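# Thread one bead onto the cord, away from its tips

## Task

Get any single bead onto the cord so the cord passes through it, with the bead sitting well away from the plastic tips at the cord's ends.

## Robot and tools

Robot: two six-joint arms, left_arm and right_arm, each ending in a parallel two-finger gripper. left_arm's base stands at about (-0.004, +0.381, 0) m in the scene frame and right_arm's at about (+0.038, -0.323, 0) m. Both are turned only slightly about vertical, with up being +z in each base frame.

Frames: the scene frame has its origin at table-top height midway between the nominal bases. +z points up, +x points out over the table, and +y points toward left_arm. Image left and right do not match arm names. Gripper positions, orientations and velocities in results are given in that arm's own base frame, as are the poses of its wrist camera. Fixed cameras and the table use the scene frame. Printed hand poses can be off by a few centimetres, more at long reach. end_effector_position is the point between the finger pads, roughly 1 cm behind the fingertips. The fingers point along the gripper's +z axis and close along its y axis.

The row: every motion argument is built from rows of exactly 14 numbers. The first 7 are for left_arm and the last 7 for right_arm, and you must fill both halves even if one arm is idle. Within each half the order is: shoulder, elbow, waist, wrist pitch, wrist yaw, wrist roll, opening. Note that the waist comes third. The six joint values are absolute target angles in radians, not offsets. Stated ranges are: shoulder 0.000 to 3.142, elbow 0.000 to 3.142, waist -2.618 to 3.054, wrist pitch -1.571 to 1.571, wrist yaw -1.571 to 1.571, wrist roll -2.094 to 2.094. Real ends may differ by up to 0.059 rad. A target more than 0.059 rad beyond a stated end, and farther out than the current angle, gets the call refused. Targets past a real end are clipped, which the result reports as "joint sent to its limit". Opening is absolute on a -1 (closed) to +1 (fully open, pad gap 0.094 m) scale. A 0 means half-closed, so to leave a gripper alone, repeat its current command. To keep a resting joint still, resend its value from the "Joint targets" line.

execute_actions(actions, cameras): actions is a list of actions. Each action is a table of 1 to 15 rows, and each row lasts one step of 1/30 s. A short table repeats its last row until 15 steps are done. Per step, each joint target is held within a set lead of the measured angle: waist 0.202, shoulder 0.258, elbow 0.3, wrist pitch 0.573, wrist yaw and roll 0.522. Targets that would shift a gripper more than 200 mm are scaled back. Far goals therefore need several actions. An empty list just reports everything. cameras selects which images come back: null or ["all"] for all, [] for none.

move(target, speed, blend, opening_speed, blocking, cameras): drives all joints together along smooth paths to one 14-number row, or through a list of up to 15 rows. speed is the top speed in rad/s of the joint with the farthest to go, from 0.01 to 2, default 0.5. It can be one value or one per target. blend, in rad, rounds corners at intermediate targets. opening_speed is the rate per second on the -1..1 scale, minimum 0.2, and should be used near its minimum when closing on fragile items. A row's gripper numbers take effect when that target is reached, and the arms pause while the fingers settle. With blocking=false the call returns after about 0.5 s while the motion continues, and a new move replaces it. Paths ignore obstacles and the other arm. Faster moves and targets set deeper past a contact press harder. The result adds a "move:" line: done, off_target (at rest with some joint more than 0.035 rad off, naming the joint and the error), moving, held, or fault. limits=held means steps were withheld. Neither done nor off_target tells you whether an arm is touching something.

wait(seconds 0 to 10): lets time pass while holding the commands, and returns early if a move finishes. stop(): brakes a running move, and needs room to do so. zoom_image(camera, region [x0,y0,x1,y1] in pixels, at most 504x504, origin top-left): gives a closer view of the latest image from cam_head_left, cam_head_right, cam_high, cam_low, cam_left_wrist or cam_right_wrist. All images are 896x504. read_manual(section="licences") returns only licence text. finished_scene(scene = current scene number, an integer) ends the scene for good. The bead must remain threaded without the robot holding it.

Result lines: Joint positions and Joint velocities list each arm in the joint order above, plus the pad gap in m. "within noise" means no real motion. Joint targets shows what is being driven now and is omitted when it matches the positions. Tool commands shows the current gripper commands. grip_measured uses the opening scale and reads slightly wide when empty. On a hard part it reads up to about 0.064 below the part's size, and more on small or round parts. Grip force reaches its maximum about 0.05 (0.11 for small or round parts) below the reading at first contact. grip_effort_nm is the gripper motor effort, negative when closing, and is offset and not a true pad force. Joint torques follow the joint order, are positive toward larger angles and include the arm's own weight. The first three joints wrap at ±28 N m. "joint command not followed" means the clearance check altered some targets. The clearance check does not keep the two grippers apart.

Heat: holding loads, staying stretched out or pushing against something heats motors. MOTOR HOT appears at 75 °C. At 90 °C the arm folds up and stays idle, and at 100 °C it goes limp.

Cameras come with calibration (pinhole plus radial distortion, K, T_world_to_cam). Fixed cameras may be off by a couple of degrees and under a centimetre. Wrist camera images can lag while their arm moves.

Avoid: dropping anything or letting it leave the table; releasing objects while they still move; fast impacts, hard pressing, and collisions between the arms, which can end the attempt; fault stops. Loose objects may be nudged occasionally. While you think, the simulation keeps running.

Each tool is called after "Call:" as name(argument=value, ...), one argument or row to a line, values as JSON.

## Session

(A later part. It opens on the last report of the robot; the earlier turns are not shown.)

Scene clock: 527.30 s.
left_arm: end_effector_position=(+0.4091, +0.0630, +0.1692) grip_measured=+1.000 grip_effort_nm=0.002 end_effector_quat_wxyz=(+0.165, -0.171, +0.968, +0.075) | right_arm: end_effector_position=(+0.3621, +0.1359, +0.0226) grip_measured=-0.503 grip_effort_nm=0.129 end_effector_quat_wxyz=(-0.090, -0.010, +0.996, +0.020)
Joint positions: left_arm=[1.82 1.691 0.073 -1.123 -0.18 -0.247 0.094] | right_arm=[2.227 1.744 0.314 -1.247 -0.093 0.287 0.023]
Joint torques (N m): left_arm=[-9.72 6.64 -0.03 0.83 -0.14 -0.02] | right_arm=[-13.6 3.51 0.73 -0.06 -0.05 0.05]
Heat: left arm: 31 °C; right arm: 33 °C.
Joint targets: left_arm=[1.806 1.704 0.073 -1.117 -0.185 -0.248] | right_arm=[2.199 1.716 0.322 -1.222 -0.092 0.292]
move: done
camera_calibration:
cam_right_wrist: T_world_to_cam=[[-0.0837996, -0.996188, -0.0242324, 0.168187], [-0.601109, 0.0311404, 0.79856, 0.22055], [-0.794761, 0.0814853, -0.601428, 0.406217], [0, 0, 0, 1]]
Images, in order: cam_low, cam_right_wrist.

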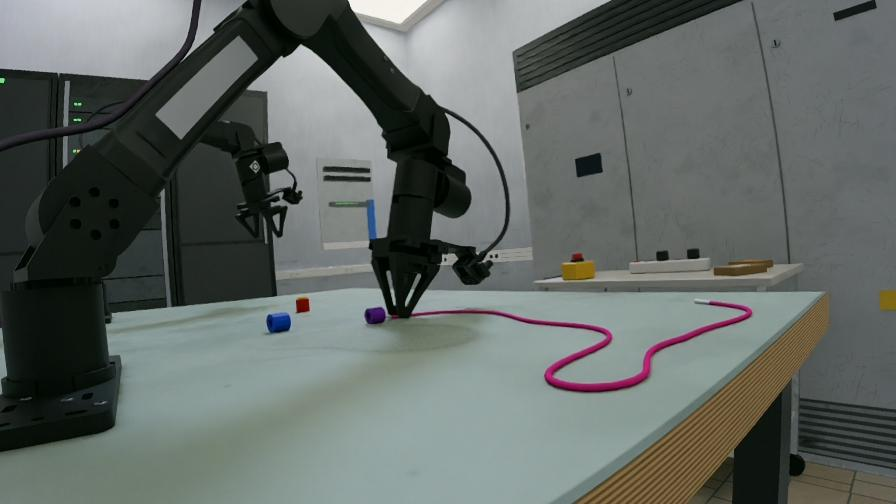

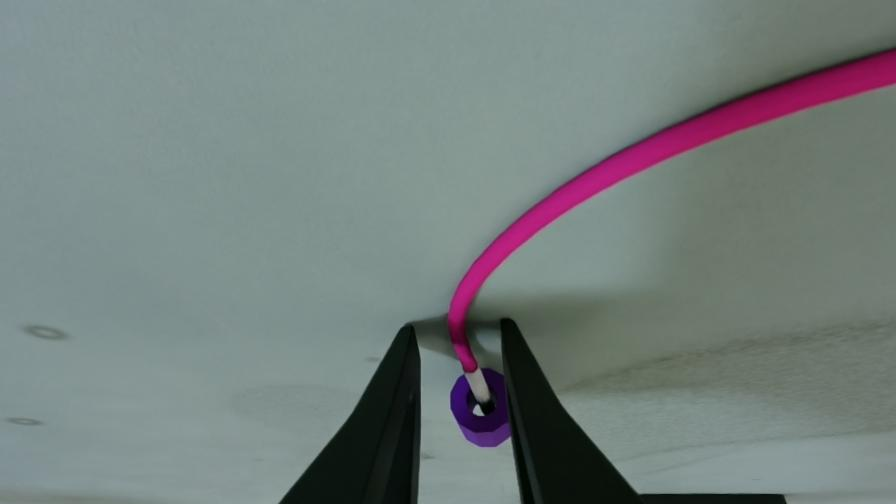

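Call:
move(
  target=[1.806, 1.704, 0.073, -1.117, -0.185, -0.248, 1, 2.199, 1.716, 0.322, -1.222, -0.092, 0.292, -0.97],
  speed=0.2,
  opening_speed=0.4,
  cameras=["cam_right_wrist", "cam_low"],
)

Call:
zoom_image(
  camera="cam_low",
  region=[340, 270, 460, 340],
)

Scene clock: 534.83 s.
left_arm: end_effector_position=(+0.4091, +0.0630, +0.1692) grip_measured=+1.000 grip_effort_nm=-0.002 end_effector_quat_wxyz=(+0.165, -0.171, +0.968, +0.075) | right_arm: end_effector_position=(+0.3625, +0.1344, +0.0225) grip_measured=-0.954 grip_effort_nm=-1.004 end_effector_quat_wxyz=(-0.088, -0.009, +0.996, +0.016)
Joint positions: left_arm=[1.82 1.691 0.073 -1.123 -0.18 -0.247 0.094] | right_arm=[2.227 1.744 0.314 -1.247 -0.084 0.288 0.002]
Joint torques (N m): left_arm=[-9.73 6.65 -0.05 0.83 -0.14 -0.02] | right_arm=[-13.57 3.52 0.75 -0.05 -0.13 0.07]
Joint targets: left_arm=[1.806 1.704 0.073 -1.117 -0.185 -0.248] | right_arm=[2.199 1.716 0.322 -1.222 -0.092 0.292]
move: done
camera_calibration:
cam_right_wrist: T_world_to_cam=[[-0.0831676, -0.9964, -0.0164566, 0.166397], [-0.603148, 0.0371843, 0.796762, 0.220836], [-0.793281, 0.0761906, -0.604069, 0.406818], [0, 0, 0, 1]]
Images, in order: cam_low, cam_right_wrist.

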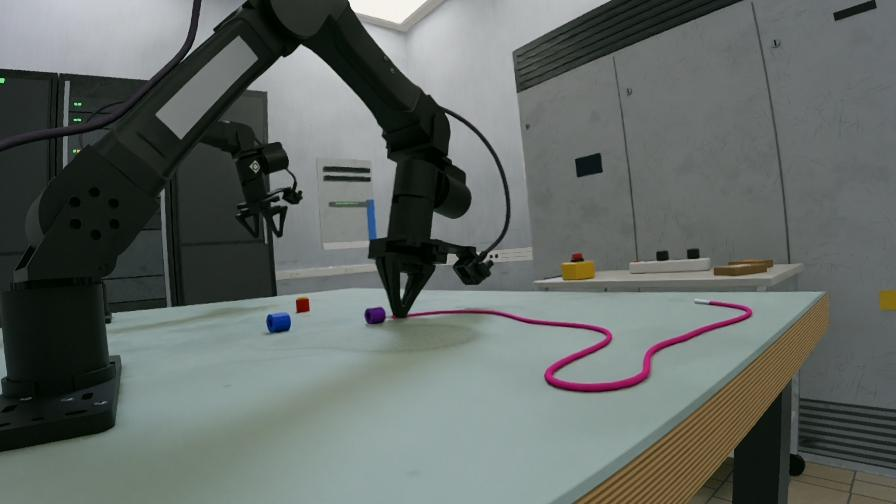

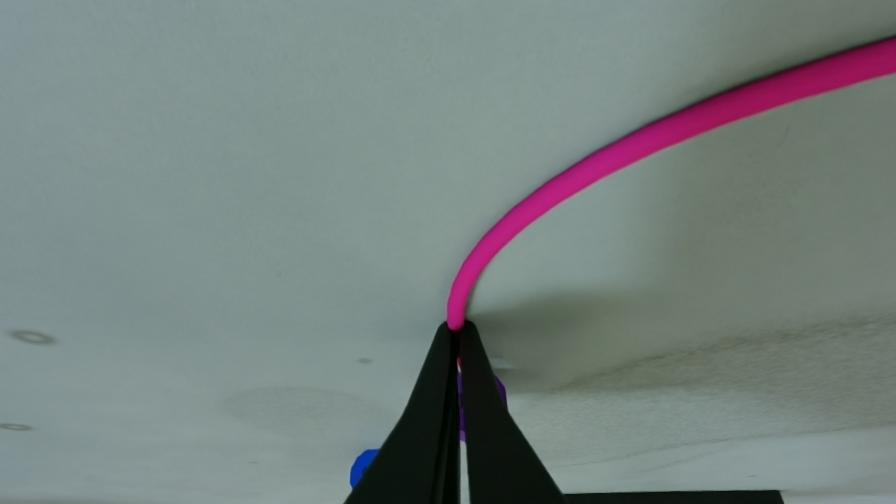

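Scaled by 4.200 from the camera's 896x504 image, which has a finer 1280x720 frame.

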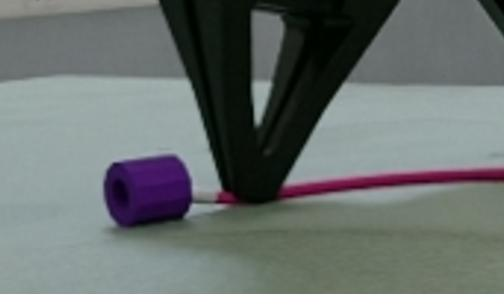

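Call:
move(
  target=[1.806, 1.704, 0.073, -1.117, -0.185, -0.248, 1, 2.117, 1.603, 0.327, -1.191, -0.092, 0.292, -0.97],
  speed=0.08,
  cameras=["cam_right_wrist", "cam_low"],
)

Call:
zoom_image(
  camera="cam_low",
  region=[340, 270, 460, 340],
)

Scene clock: 596.63 s.
left_arm: end_effector_position=(+0.4091, +0.0630, +0.1692) grip_measured=+1.000 grip_effort_nm=0.012 end_effector_quat_wxyz=(+0.165, -0.171, +0.968, +0.075) | right_arm: end_effector_position=(+0.3435, +0.1302, +0.0220) grip_measured=-0.959 grip_effort_nm=-1.057 end_effector_quat_wxyz=(-0.091, -0.011, +0.996, +0.016)
Joint positions: left_arm=[1.82 1.691 0.073 -1.123 -0.18 -0.247 0.094] | right_arm=[2.157 1.626 0.318 -1.205 -0.086 0.288 0.002]
Joint torques (N m): left_arm=[-9.73 6.64 -0.02 0.83 -0.14 -0.02] | right_arm=[-13.98 3.82 0.84 -0.18 -0.11 0.06]
Joint targets: left_arm=[1.806 1.704 0.073 -1.117 -0.185 -0.248] | right_arm=[2.117 1.603 0.327 -1.191 -0.092 0.292]
move: off_target (right_arm); right_arm: the shoulder is farthest, 0.040 rad from its target
camera_calibration:
cam_right_wrist: T_world_to_cam=[[-0.0793732, -0.99671, -0.0164212, 0.159356], [-0.599348, 0.0345531, 0.799743, 0.208899], [-0.796544, 0.0733201, -0.600118, 0.393137], [0, 0, 0, 1]]
Images, in order: cam_low, cam_right_wrist.

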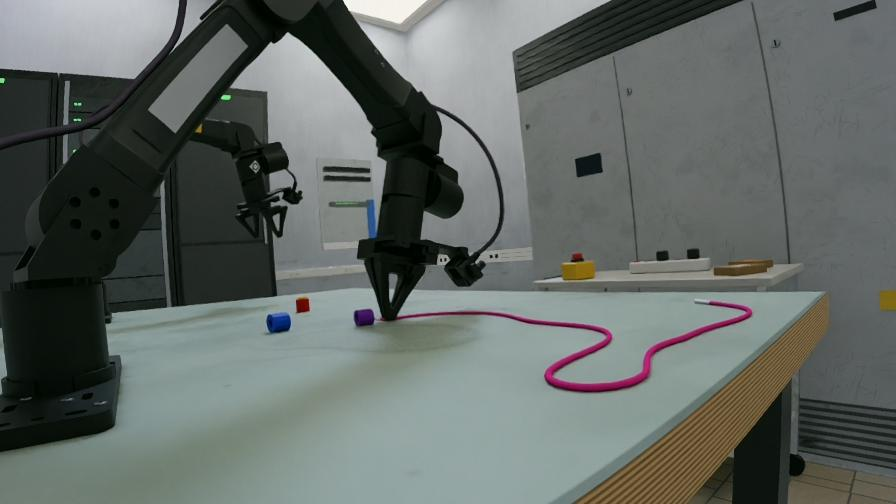

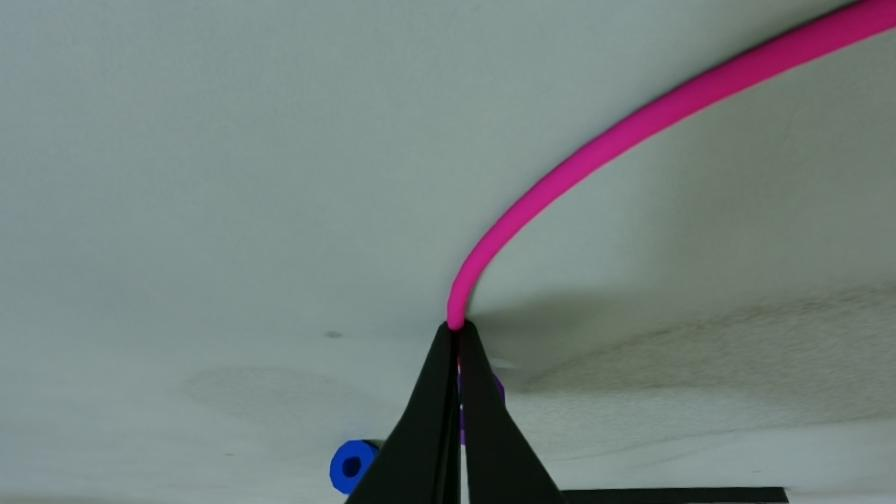

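Scaled by 4.200 from the camera's 896x504 image, which has a finer 1280x720 frame.

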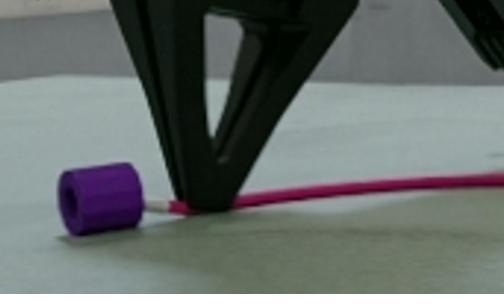

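Call:
move(
  target=[1.806, 1.704, 0.073, -1.117, -0.185, -0.248, 1, 2.107, 1.603, 0.63, -1.191, -0.092, 0.292, -0.97],
  speed=0.2,
)

Call:
zoom_image(
  camera="cam_high",
  region=[470, 150, 630, 280],
)

Scene clock: 648.73 s.
left_arm: end_effector_position=(+0.4091, +0.0630, +0.1692) grip_measured=+1.000 grip_effort_nm=0.007 end_effector_quat_wxyz=(+0.165, -0.171, +0.968, +0.075) | right_arm: end_effector_position=(+0.2870, +0.2295, +0.0224) grip_measured=-0.959 grip_effort_nm=-1.062 end_effector_quat_wxyz=(-0.092, -0.166, +0.982, +0.003)
Joint positions: left_arm=[1.82 1.691 0.073 -1.123 -0.18 -0.247 0.094] | right_arm=[2.156 1.626 0.629 -1.205 -0.088 0.288 0.002]
Joint torques (N m): left_arm=[-9.73 6.65 -0.02 0.83 -0.13 -0.02] | right_arm=[-14.67 3.78 0.09 -0.18 -0.1 0.06]
Heat: left arm: 31 °C; right arm: 41 °C.
Joint targets: left_arm=[1.806 1.704 0.073 -1.117 -0.185 -0.248] | right_arm=[2.107 1.603 0.630 -1.191 -0.092 0.292]
move: off_target (right_arm); right_arm: the shoulder is farthest, 0.049 rad from its target
camera_calibration:
cam_right_wrist: T_world_to_cam=[[0.22941, -0.973152, -0.0185991, 0.159864], [-0.581028, -0.152251, 0.799516, 0.208886], [-0.780883, -0.17261, -0.600356, 0.393064], [0, 0, 0, 1]]

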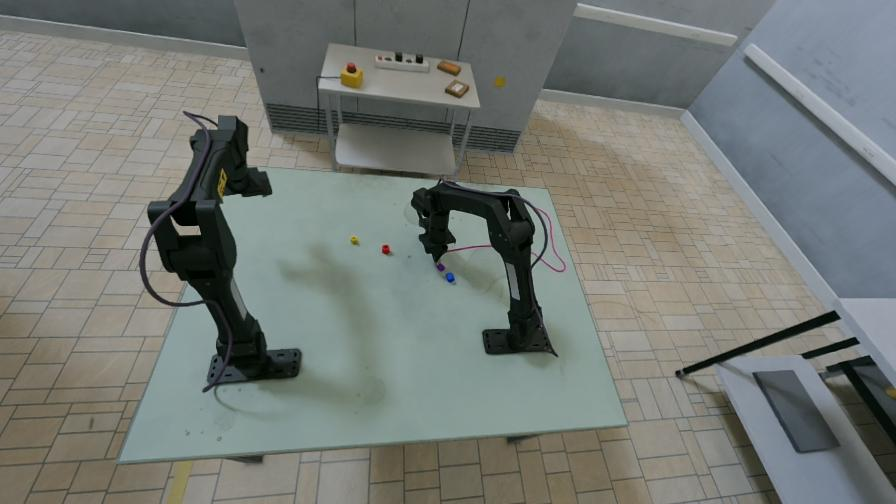

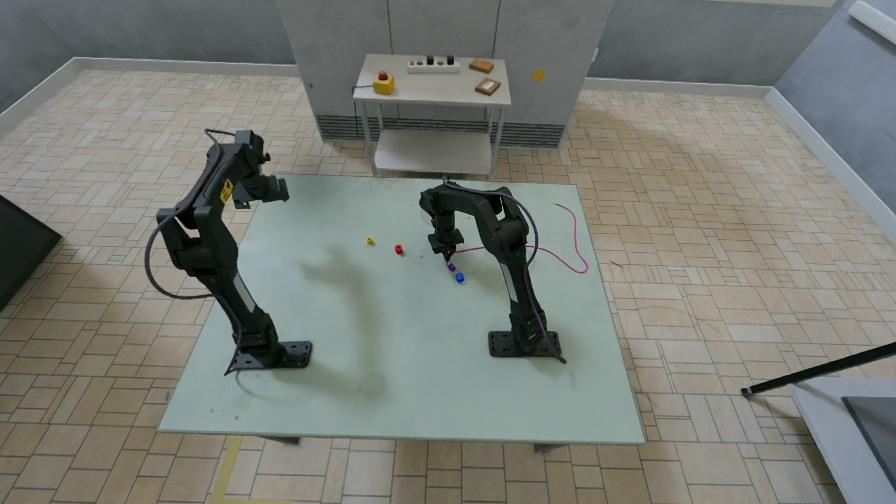

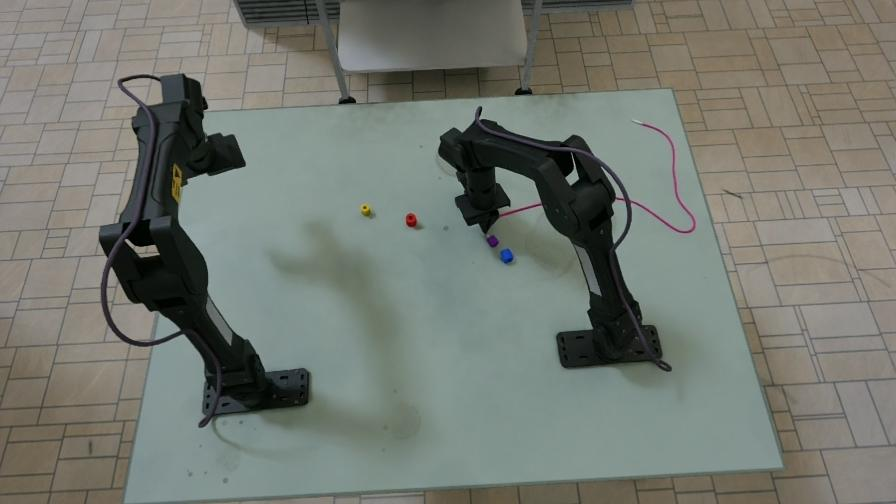

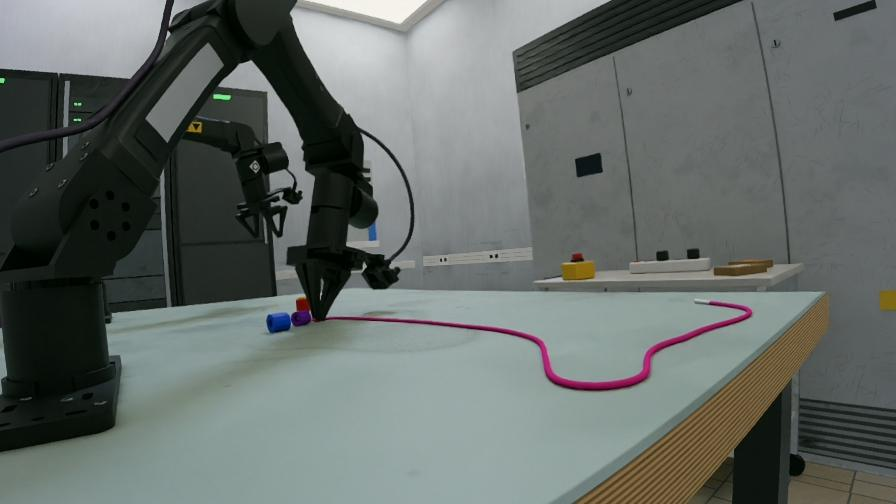

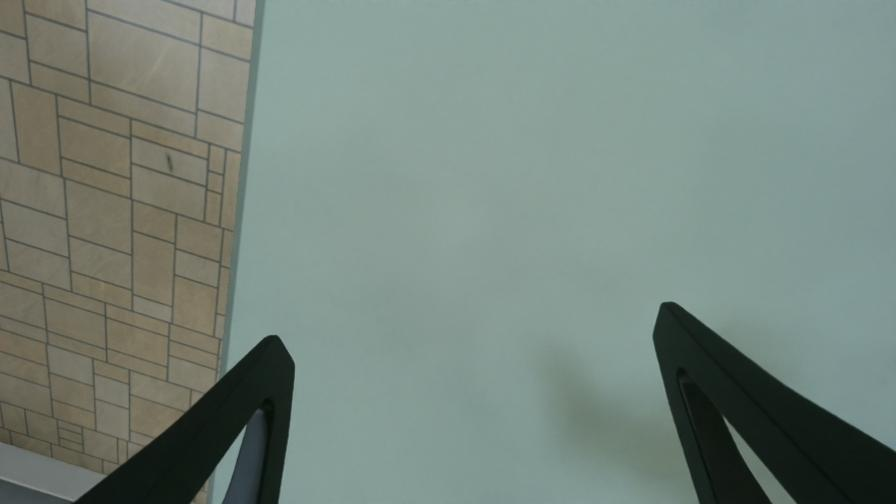

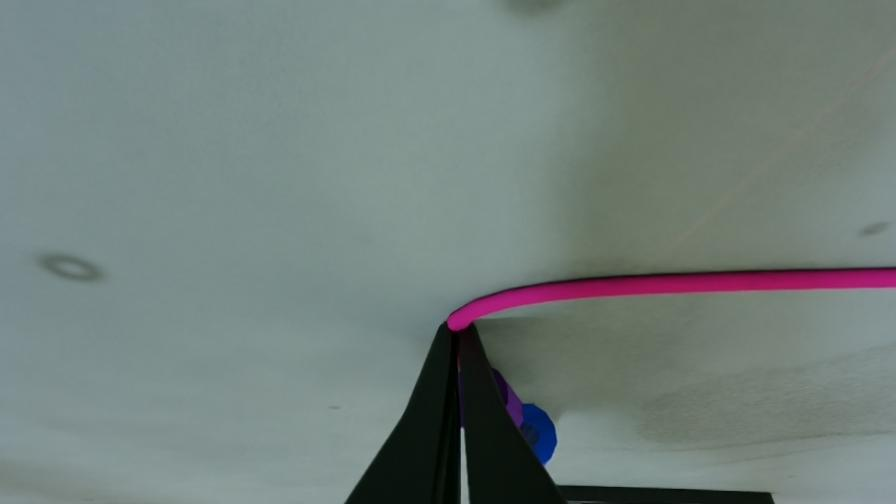

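Scaled by 3.150 from the camera's 896x504 image, which has a finer 1280x720 frame.

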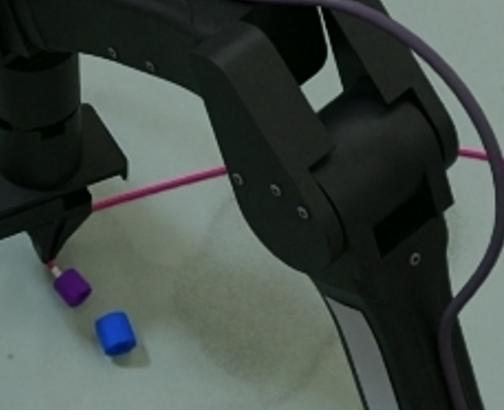

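Call:
move(
  target=[1.806, 1.704, 0.073, -1.117, -0.185, -0.248, 1, 2.107, 1.603, 1.0, -1.191, -0.092, 0.292, -0.97],
  speed=0.25,
  cameras=["cam_high", "cam_right_wrist", "cam_head_left"],
)

Call:
zoom_image(
  camera="cam_high",
  region=[420, 180, 560, 280],
)

Call:
zoom_image(
  camera="cam_head_left",
  region=[380, 220, 480, 300],
)

Scene clock: 657.53 s.
left_arm: end_effector_position=(+0.4091, +0.0630, +0.1692) grip_measured=+1.000 grip_effort_nm=0.002 end_effector_quat_wxyz=(+0.165, -0.171, +0.968, +0.075) | right_arm: end_effector_position=(+0.1840, +0.3181, +0.0224) grip_measured=-0.959 grip_effort_nm=-1.057 end_effector_quat_wxyz=(-0.092, -0.344, +0.934, -0.013)
Joint positions: left_arm=[1.82 1.691 0.073 -1.123 -0.18 -0.247 0.094] | right_arm=[2.156 1.626 1 -1.205 -0.089 0.288 0.002]
Joint torques (N m): left_arm=[-9.72 6.65 -0.03 0.83 -0.14 -0.02] | right_arm=[-14.71 3.78 -0.06 -0.19 -0.09 0.05]
Joint targets: left_arm=[1.806 1.704 0.073 -1.117 -0.185 -0.248] | right_arm=[2.107 1.603 1.000 -1.191 -0.092 0.292]
move: off_target (right_arm); right_arm: the shoulder is farthest, 0.049 rad from its target
camera_calibration:
cam_right_wrist: T_world_to_cam=[[0.566589, -0.823766, -0.01964, 0.160137], [-0.485543, -0.353026, 0.799763, 0.208822], [-0.665751, -0.443601, -0.599994, 0.392968], [0, 0, 0, 1]]
Images, in order: cam_head_left, cam_high, cam_right_wrist.

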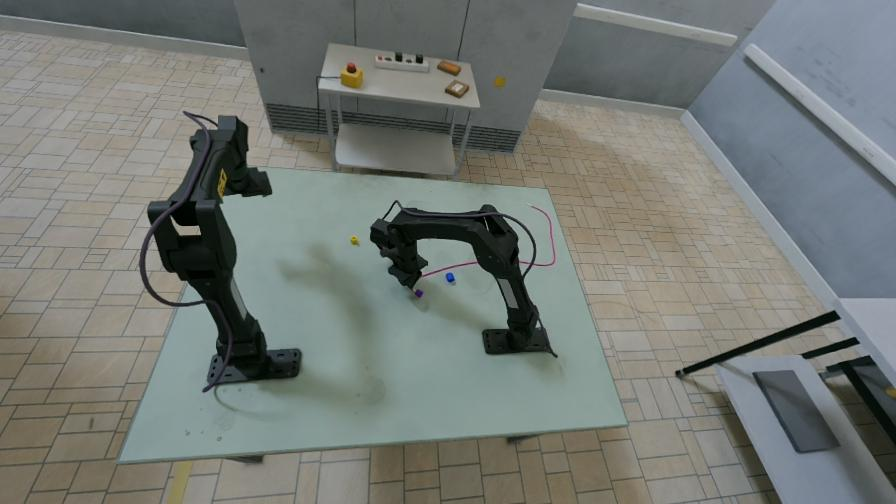

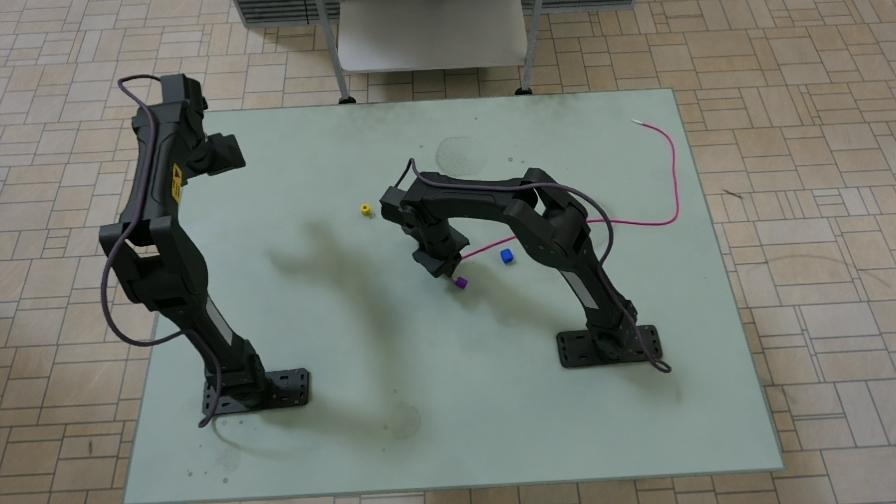

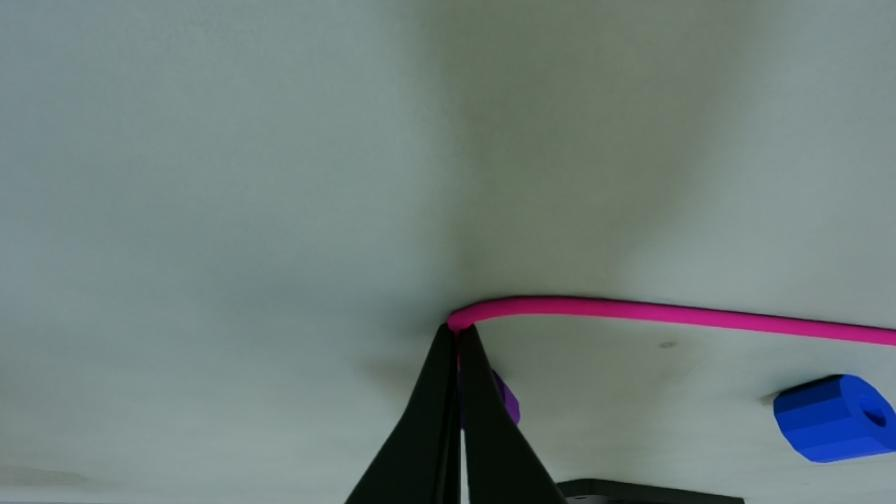

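Scaled by 3.600 from the camera's 896x504 image, which has a finer 1280x720 frame.

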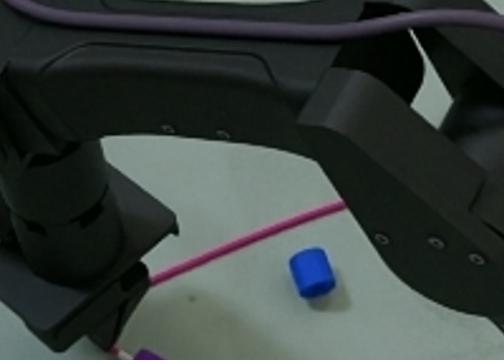

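Scaled by 5.040 from the camera's 896x504 image, which has a finer 1280x720 frame.

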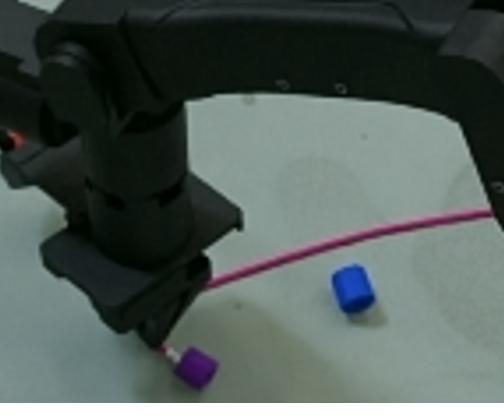

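Call:
zoom_image(
  camera="cam_high",
  region=[440, 265, 480, 295],
)

Call:
zoom_image(
  camera="cam_right_wrist",
  region=[420, 300, 560, 450],
)

Call:
zoom_image(
  camera="cam_head_left",
  region=[400, 280, 440, 305],
)

Scaled by 12.600 from the camera's 896x504 image, which has a finer 1280x720 frame.

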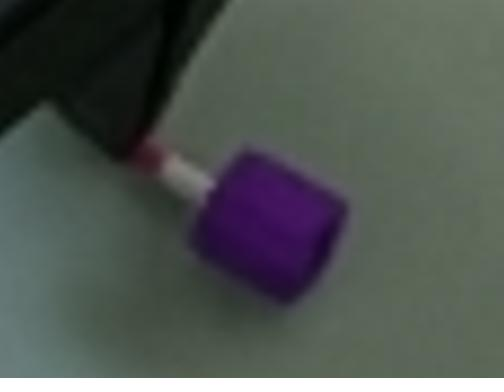

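Scaled by 3.360 from the camera's 896x504 image, which has a finer 1280x720 frame.

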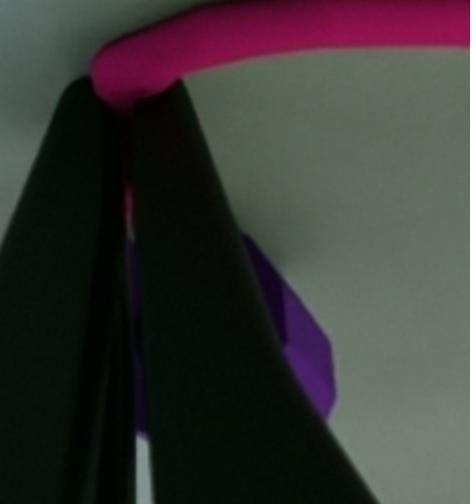

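Scaled by 12.600 from the camera's 896x504 image, which has a finer 1280x720 frame.

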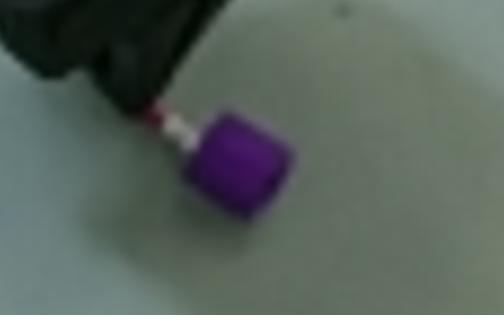

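Call:
move(
  target=[1.806, 1.704, 0.073, -1.117, -0.185, -0.248, 1, 2.376, 1.94, 0.928, -1.495, -0.236, 0.536, -0.97],
  speed=0.15,
  cameras=["cam_high", "cam_right_wrist", "cam_low"],
)

Call:
zoom_image(
  camera="cam_high",
  region=[440, 255, 490, 295],
)

Call:
zoom_image(
  camera="cam_low",
  region=[240, 270, 360, 340],
)

Scene clock: 770.33 s.
left_arm: end_effector_position=(+0.4091, +0.0630, +0.1692) grip_measured=+1.000 grip_effort_nm=0.007 end_effector_quat_wxyz=(+0.165, -0.171, +0.968, +0.075) | right_arm: end_effector_position=(+0.1869, +0.3275, +0.0310) grip_measured=-0.959 grip_effort_nm=-1.053 end_effector_quat_wxyz=(-0.193, -0.187, +0.963, -0.021)
Joint positions: left_arm=[1.82 1.691 0.073 -1.123 -0.18 -0.247 0.094] | right_arm=[2.339 1.915 0.942 -1.466 -0.23 0.521 0.002]
Joint torques (N m): left_arm=[-9.73 6.64 -0.03 0.83 -0.14 -0.02] | right_arm=[-9.22 7.32 -1.22 -0.9 -0.18 0.11]
Joint targets: left_arm=[1.806 1.704 0.073 -1.117 -0.185 -0.248] | right_arm=[2.376 1.940 0.928 -1.495 -0.236 0.536]
move: off_target (right_arm); right_arm: the shoulder is farthest, 0.037 rad from its target
camera_calibration:
cam_right_wrist: T_world_to_cam=[[0.280207, -0.959914, 0.00696388, 0.263715], [-0.40832, -0.11262, 0.905865, 0.110238], [-0.868768, -0.256674, -0.423509, 0.37542], [0, 0, 0, 1]]
Images, in order: cam_high, cam_low, cam_right_wrist.

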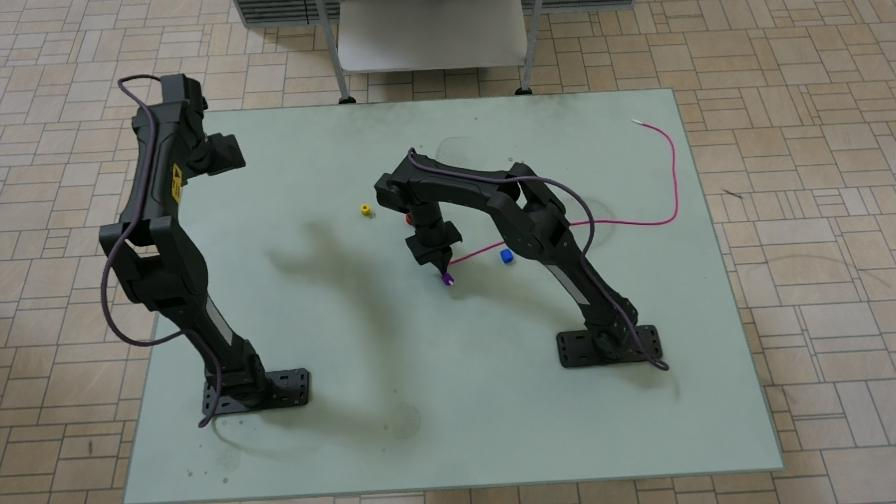

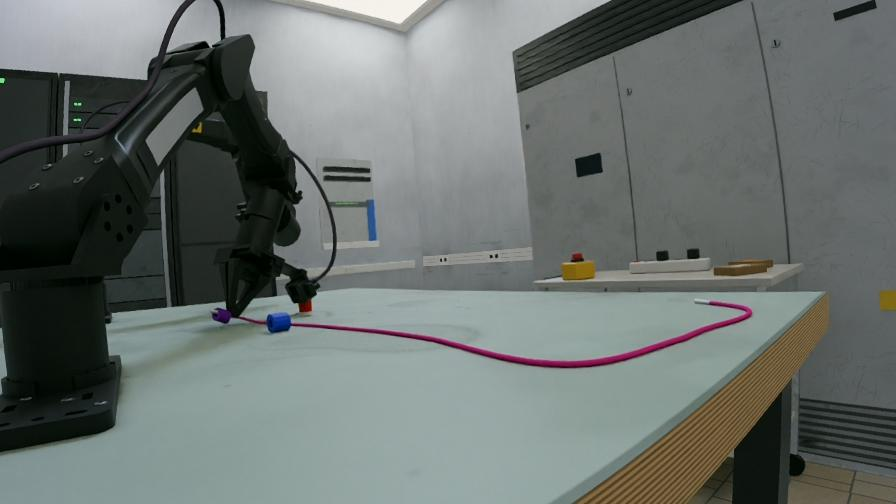

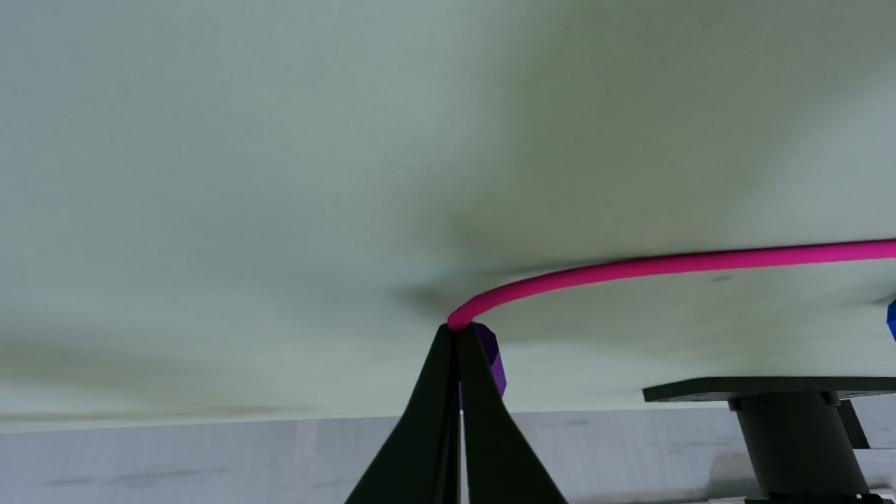

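Scaled by 10.080 from the camera's 896x504 image, which has a finer 1280x720 frame.

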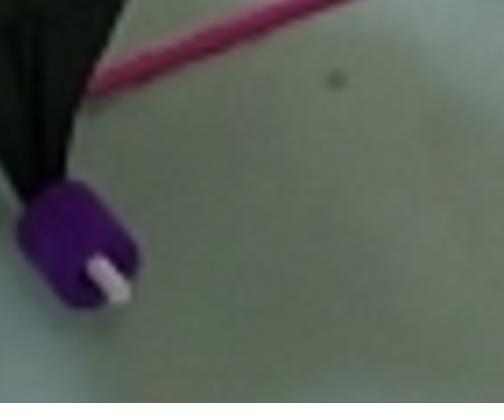

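Scaled by 4.200 from the camera's 896x504 image, which has a finer 1280x720 frame.

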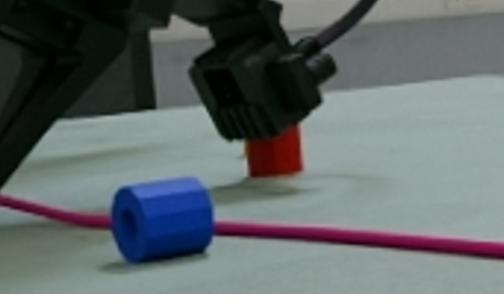

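Call:
zoom_image(
  camera="cam_low",
  region=[195, 285, 285, 345],
)

Call:
zoom_image(
  camera="cam_right_wrist",
  region=[400, 280, 560, 440],
)

Scaled by 5.600 from the camera's 896x504 image, which has a finer 1280x720 frame.

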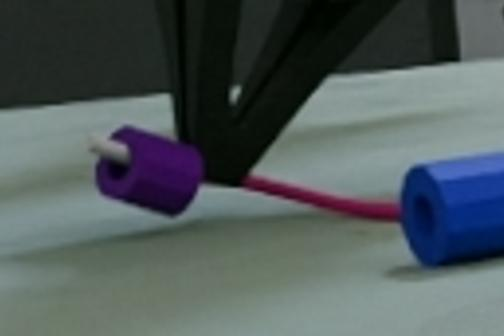

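Scaled by 3.150 from the camera's 896x504 image, which has a finer 1280x720 frame.

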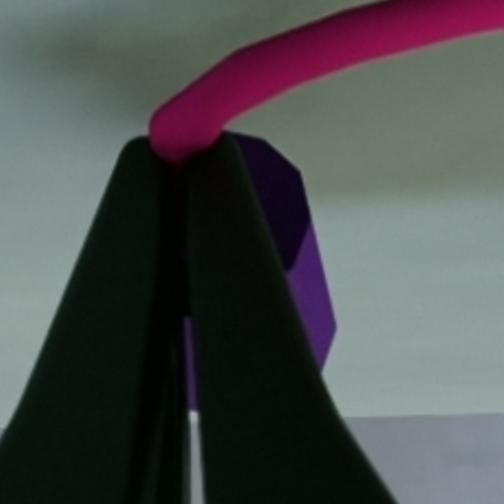

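Call:
move(
  target=[1.806, 1.704, 0.073, -1.117, -0.185, -0.248, 1, 2.11, 1.591, 1.012, -1.142, -0.09, 0.653, -0.97],
  speed=0.15,
  cameras=["cam_high", "cam_right_wrist", "cam_low"],
)

Call:
zoom_image(
  camera="cam_high",
  region=[430, 255, 480, 295],
)

Call:
zoom_image(
  camera="cam_low",
  region=[195, 285, 285, 345],
)

Scene clock: 837.87 s.
left_arm: end_effector_position=(+0.4091, +0.0630, +0.1692) grip_measured=+1.000 grip_effort_nm=0.007 end_effector_quat_wxyz=(+0.165, -0.171, +0.968, +0.075) | right_arm: end_effector_position=(+0.1834, +0.3250, +0.0221) grip_measured=-0.959 grip_effort_nm=-1.057 end_effector_quat_wxyz=(-0.084, -0.173, +0.981, -0.012)
Joint positions: left_arm=[1.82 1.691 0.073 -1.123 -0.18 -0.247 0.094] | right_arm=[2.146 1.614 1.003 -1.169 -0.107 0.647 0.002]
Joint torques (N m): left_arm=[-9.72 6.64 -0.03 0.83 -0.14 -0.02] | right_arm=[-13.59 3.84 0.8 0.02 0.1 0.08]
Joint targets: left_arm=[1.806 1.704 0.073 -1.117 -0.185 -0.248] | right_arm=[2.110 1.591 1.012 -1.142 -0.090 0.653]
move: off_target (right_arm); right_arm: the shoulder is farthest, 0.036 rad from its target
camera_calibration:
cam_right_wrist: T_world_to_cam=[[0.246631, -0.969041, 0.0114725, 0.271318], [-0.59589, -0.142303, 0.790357, 0.163231], [-0.764257, -0.201763, -0.612539, 0.335193], [0, 0, 0, 1]]
Images, in order: cam_high, cam_low, cam_right_wrist.

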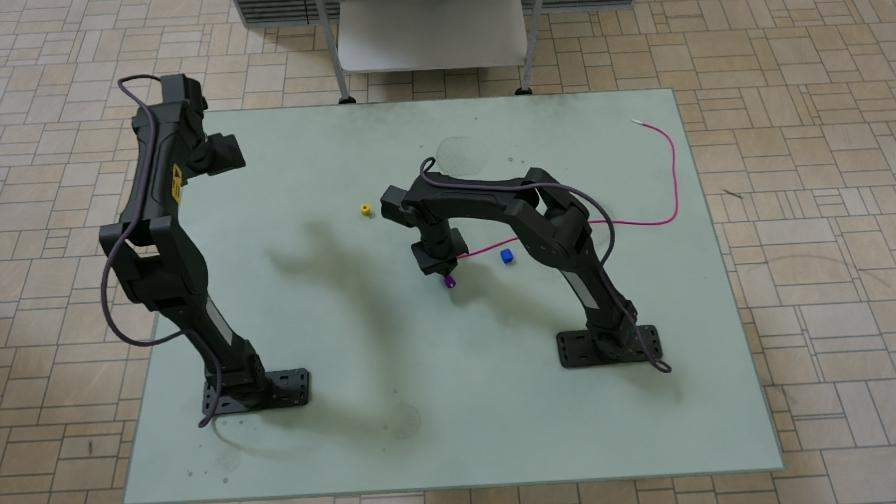

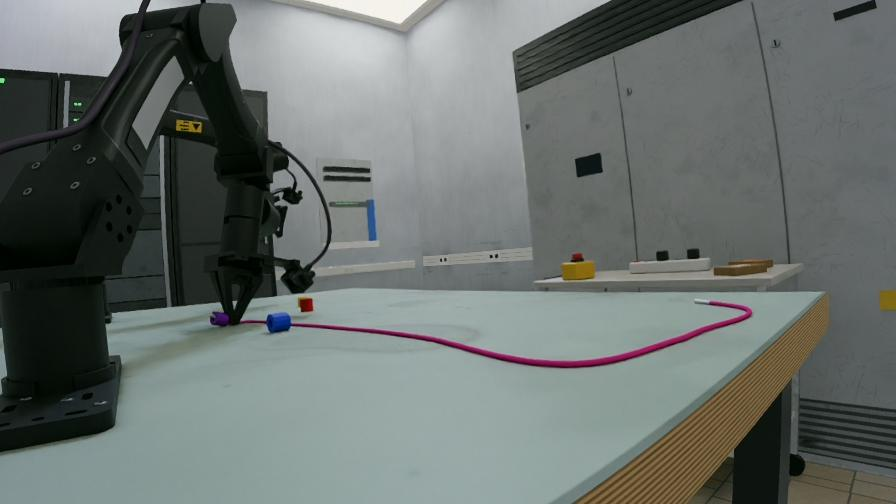

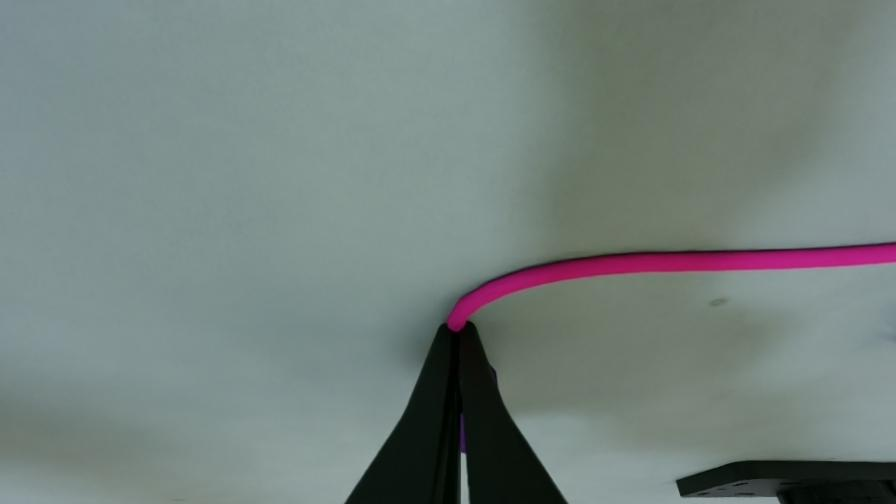

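Scaled by 10.080 from the camera's 896x504 image, which has a finer 1280x720 frame.

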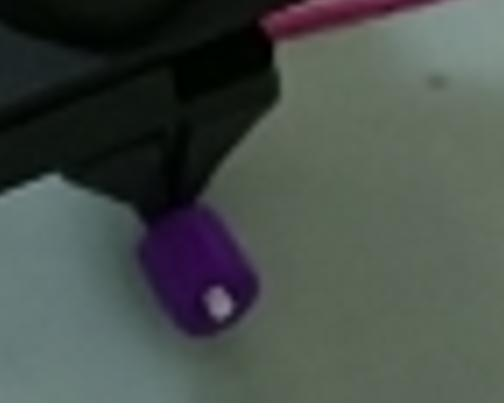

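Scaled by 5.600 from the camera's 896x504 image, which has a finer 1280x720 frame.

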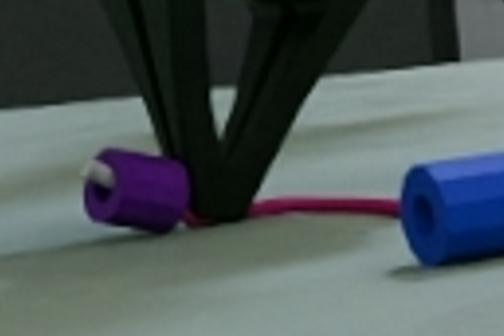

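Call:
move(
  target=[1.806, 1.704, 0.073, -1.117, -0.185, -0.248, 1, 2.11, 1.591, 1.012, -1.142, -0.09, 0.653, -0.6],
  speed=0.15,
  opening_speed=0.4,
  cameras=["cam_high", "cam_right_wrist", "cam_low"],
)

Call:
zoom_image(
  camera="cam_right_wrist",
  region=[380, 280, 540, 470],
)

Call:
zoom_image(
  camera="cam_low",
  region=[195, 285, 285, 345],
)

Scene clock: 866.57 s.
left_arm: end_effector_position=(+0.4091, +0.0630, +0.1692) grip_measured=+1.000 grip_effort_nm=0.007 end_effector_quat_wxyz=(+0.165, -0.171, +0.968, +0.075) | right_arm: end_effector_position=(+0.1852, +0.3235, +0.0223) grip_measured=-0.603 grip_effort_nm=0.144 end_effector_quat_wxyz=(-0.079, -0.173, +0.982, -0.016)
Joint positions: left_arm=[1.82 1.691 0.073 -1.123 -0.18 -0.247 0.094] | right_arm=[2.145 1.614 1.003 -1.171 -0.094 0.648 0.019]
Joint torques (N m): left_arm=[-9.73 6.67 -0.03 0.83 -0.14 -0.01] | right_arm=[-13.55 3.84 0.81 0.03 -0.02 0.07]
Joint targets: left_arm=[1.806 1.704 0.073 -1.117 -0.185 -0.248] | right_arm=[2.110 1.591 1.012 -1.142 -0.090 0.653]
move: done
camera_calibration:
cam_right_wrist: T_world_to_cam=[[0.247375, -0.968687, 0.0212343, 0.268967], [-0.60417, -0.13708, 0.784977, 0.163868], [-0.757486, -0.207013, -0.619161, 0.336983], [0, 0, 0, 1]]
Images, in order: cam_high, cam_low, cam_right_wrist.

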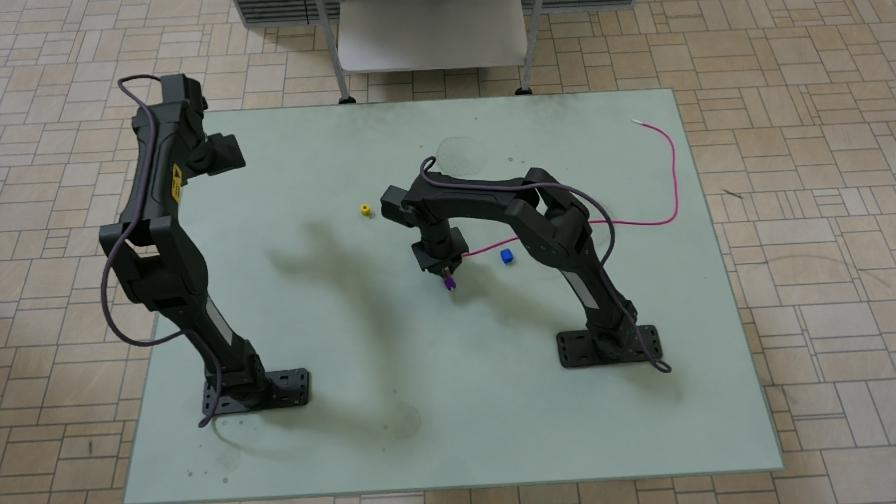

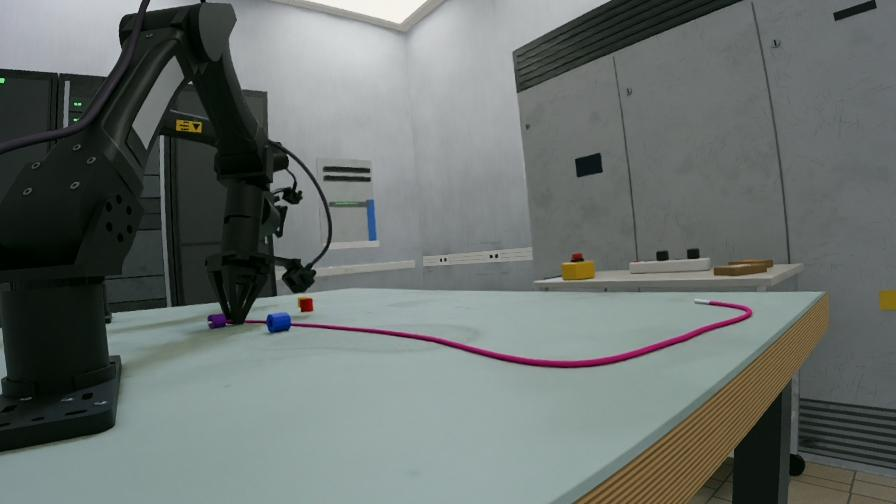

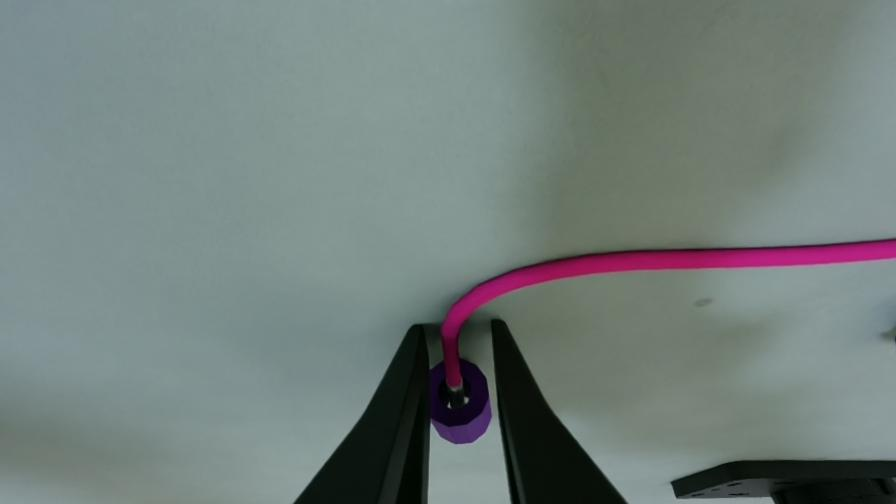

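Scaled by 2.653 from the camera's 896x504 image, which has a finer 1280x720 frame.

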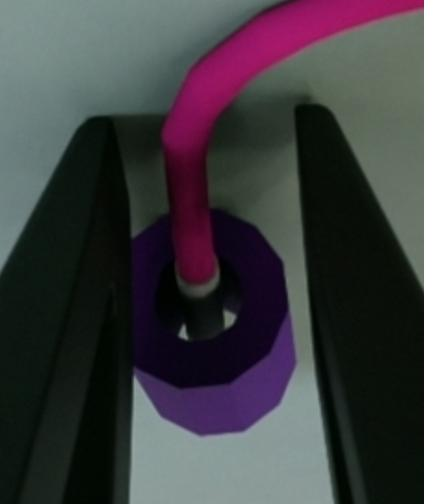

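Scaled by 5.600 from the camera's 896x504 image, which has a finer 1280x720 frame.

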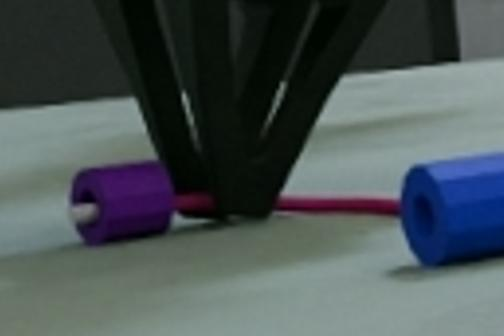

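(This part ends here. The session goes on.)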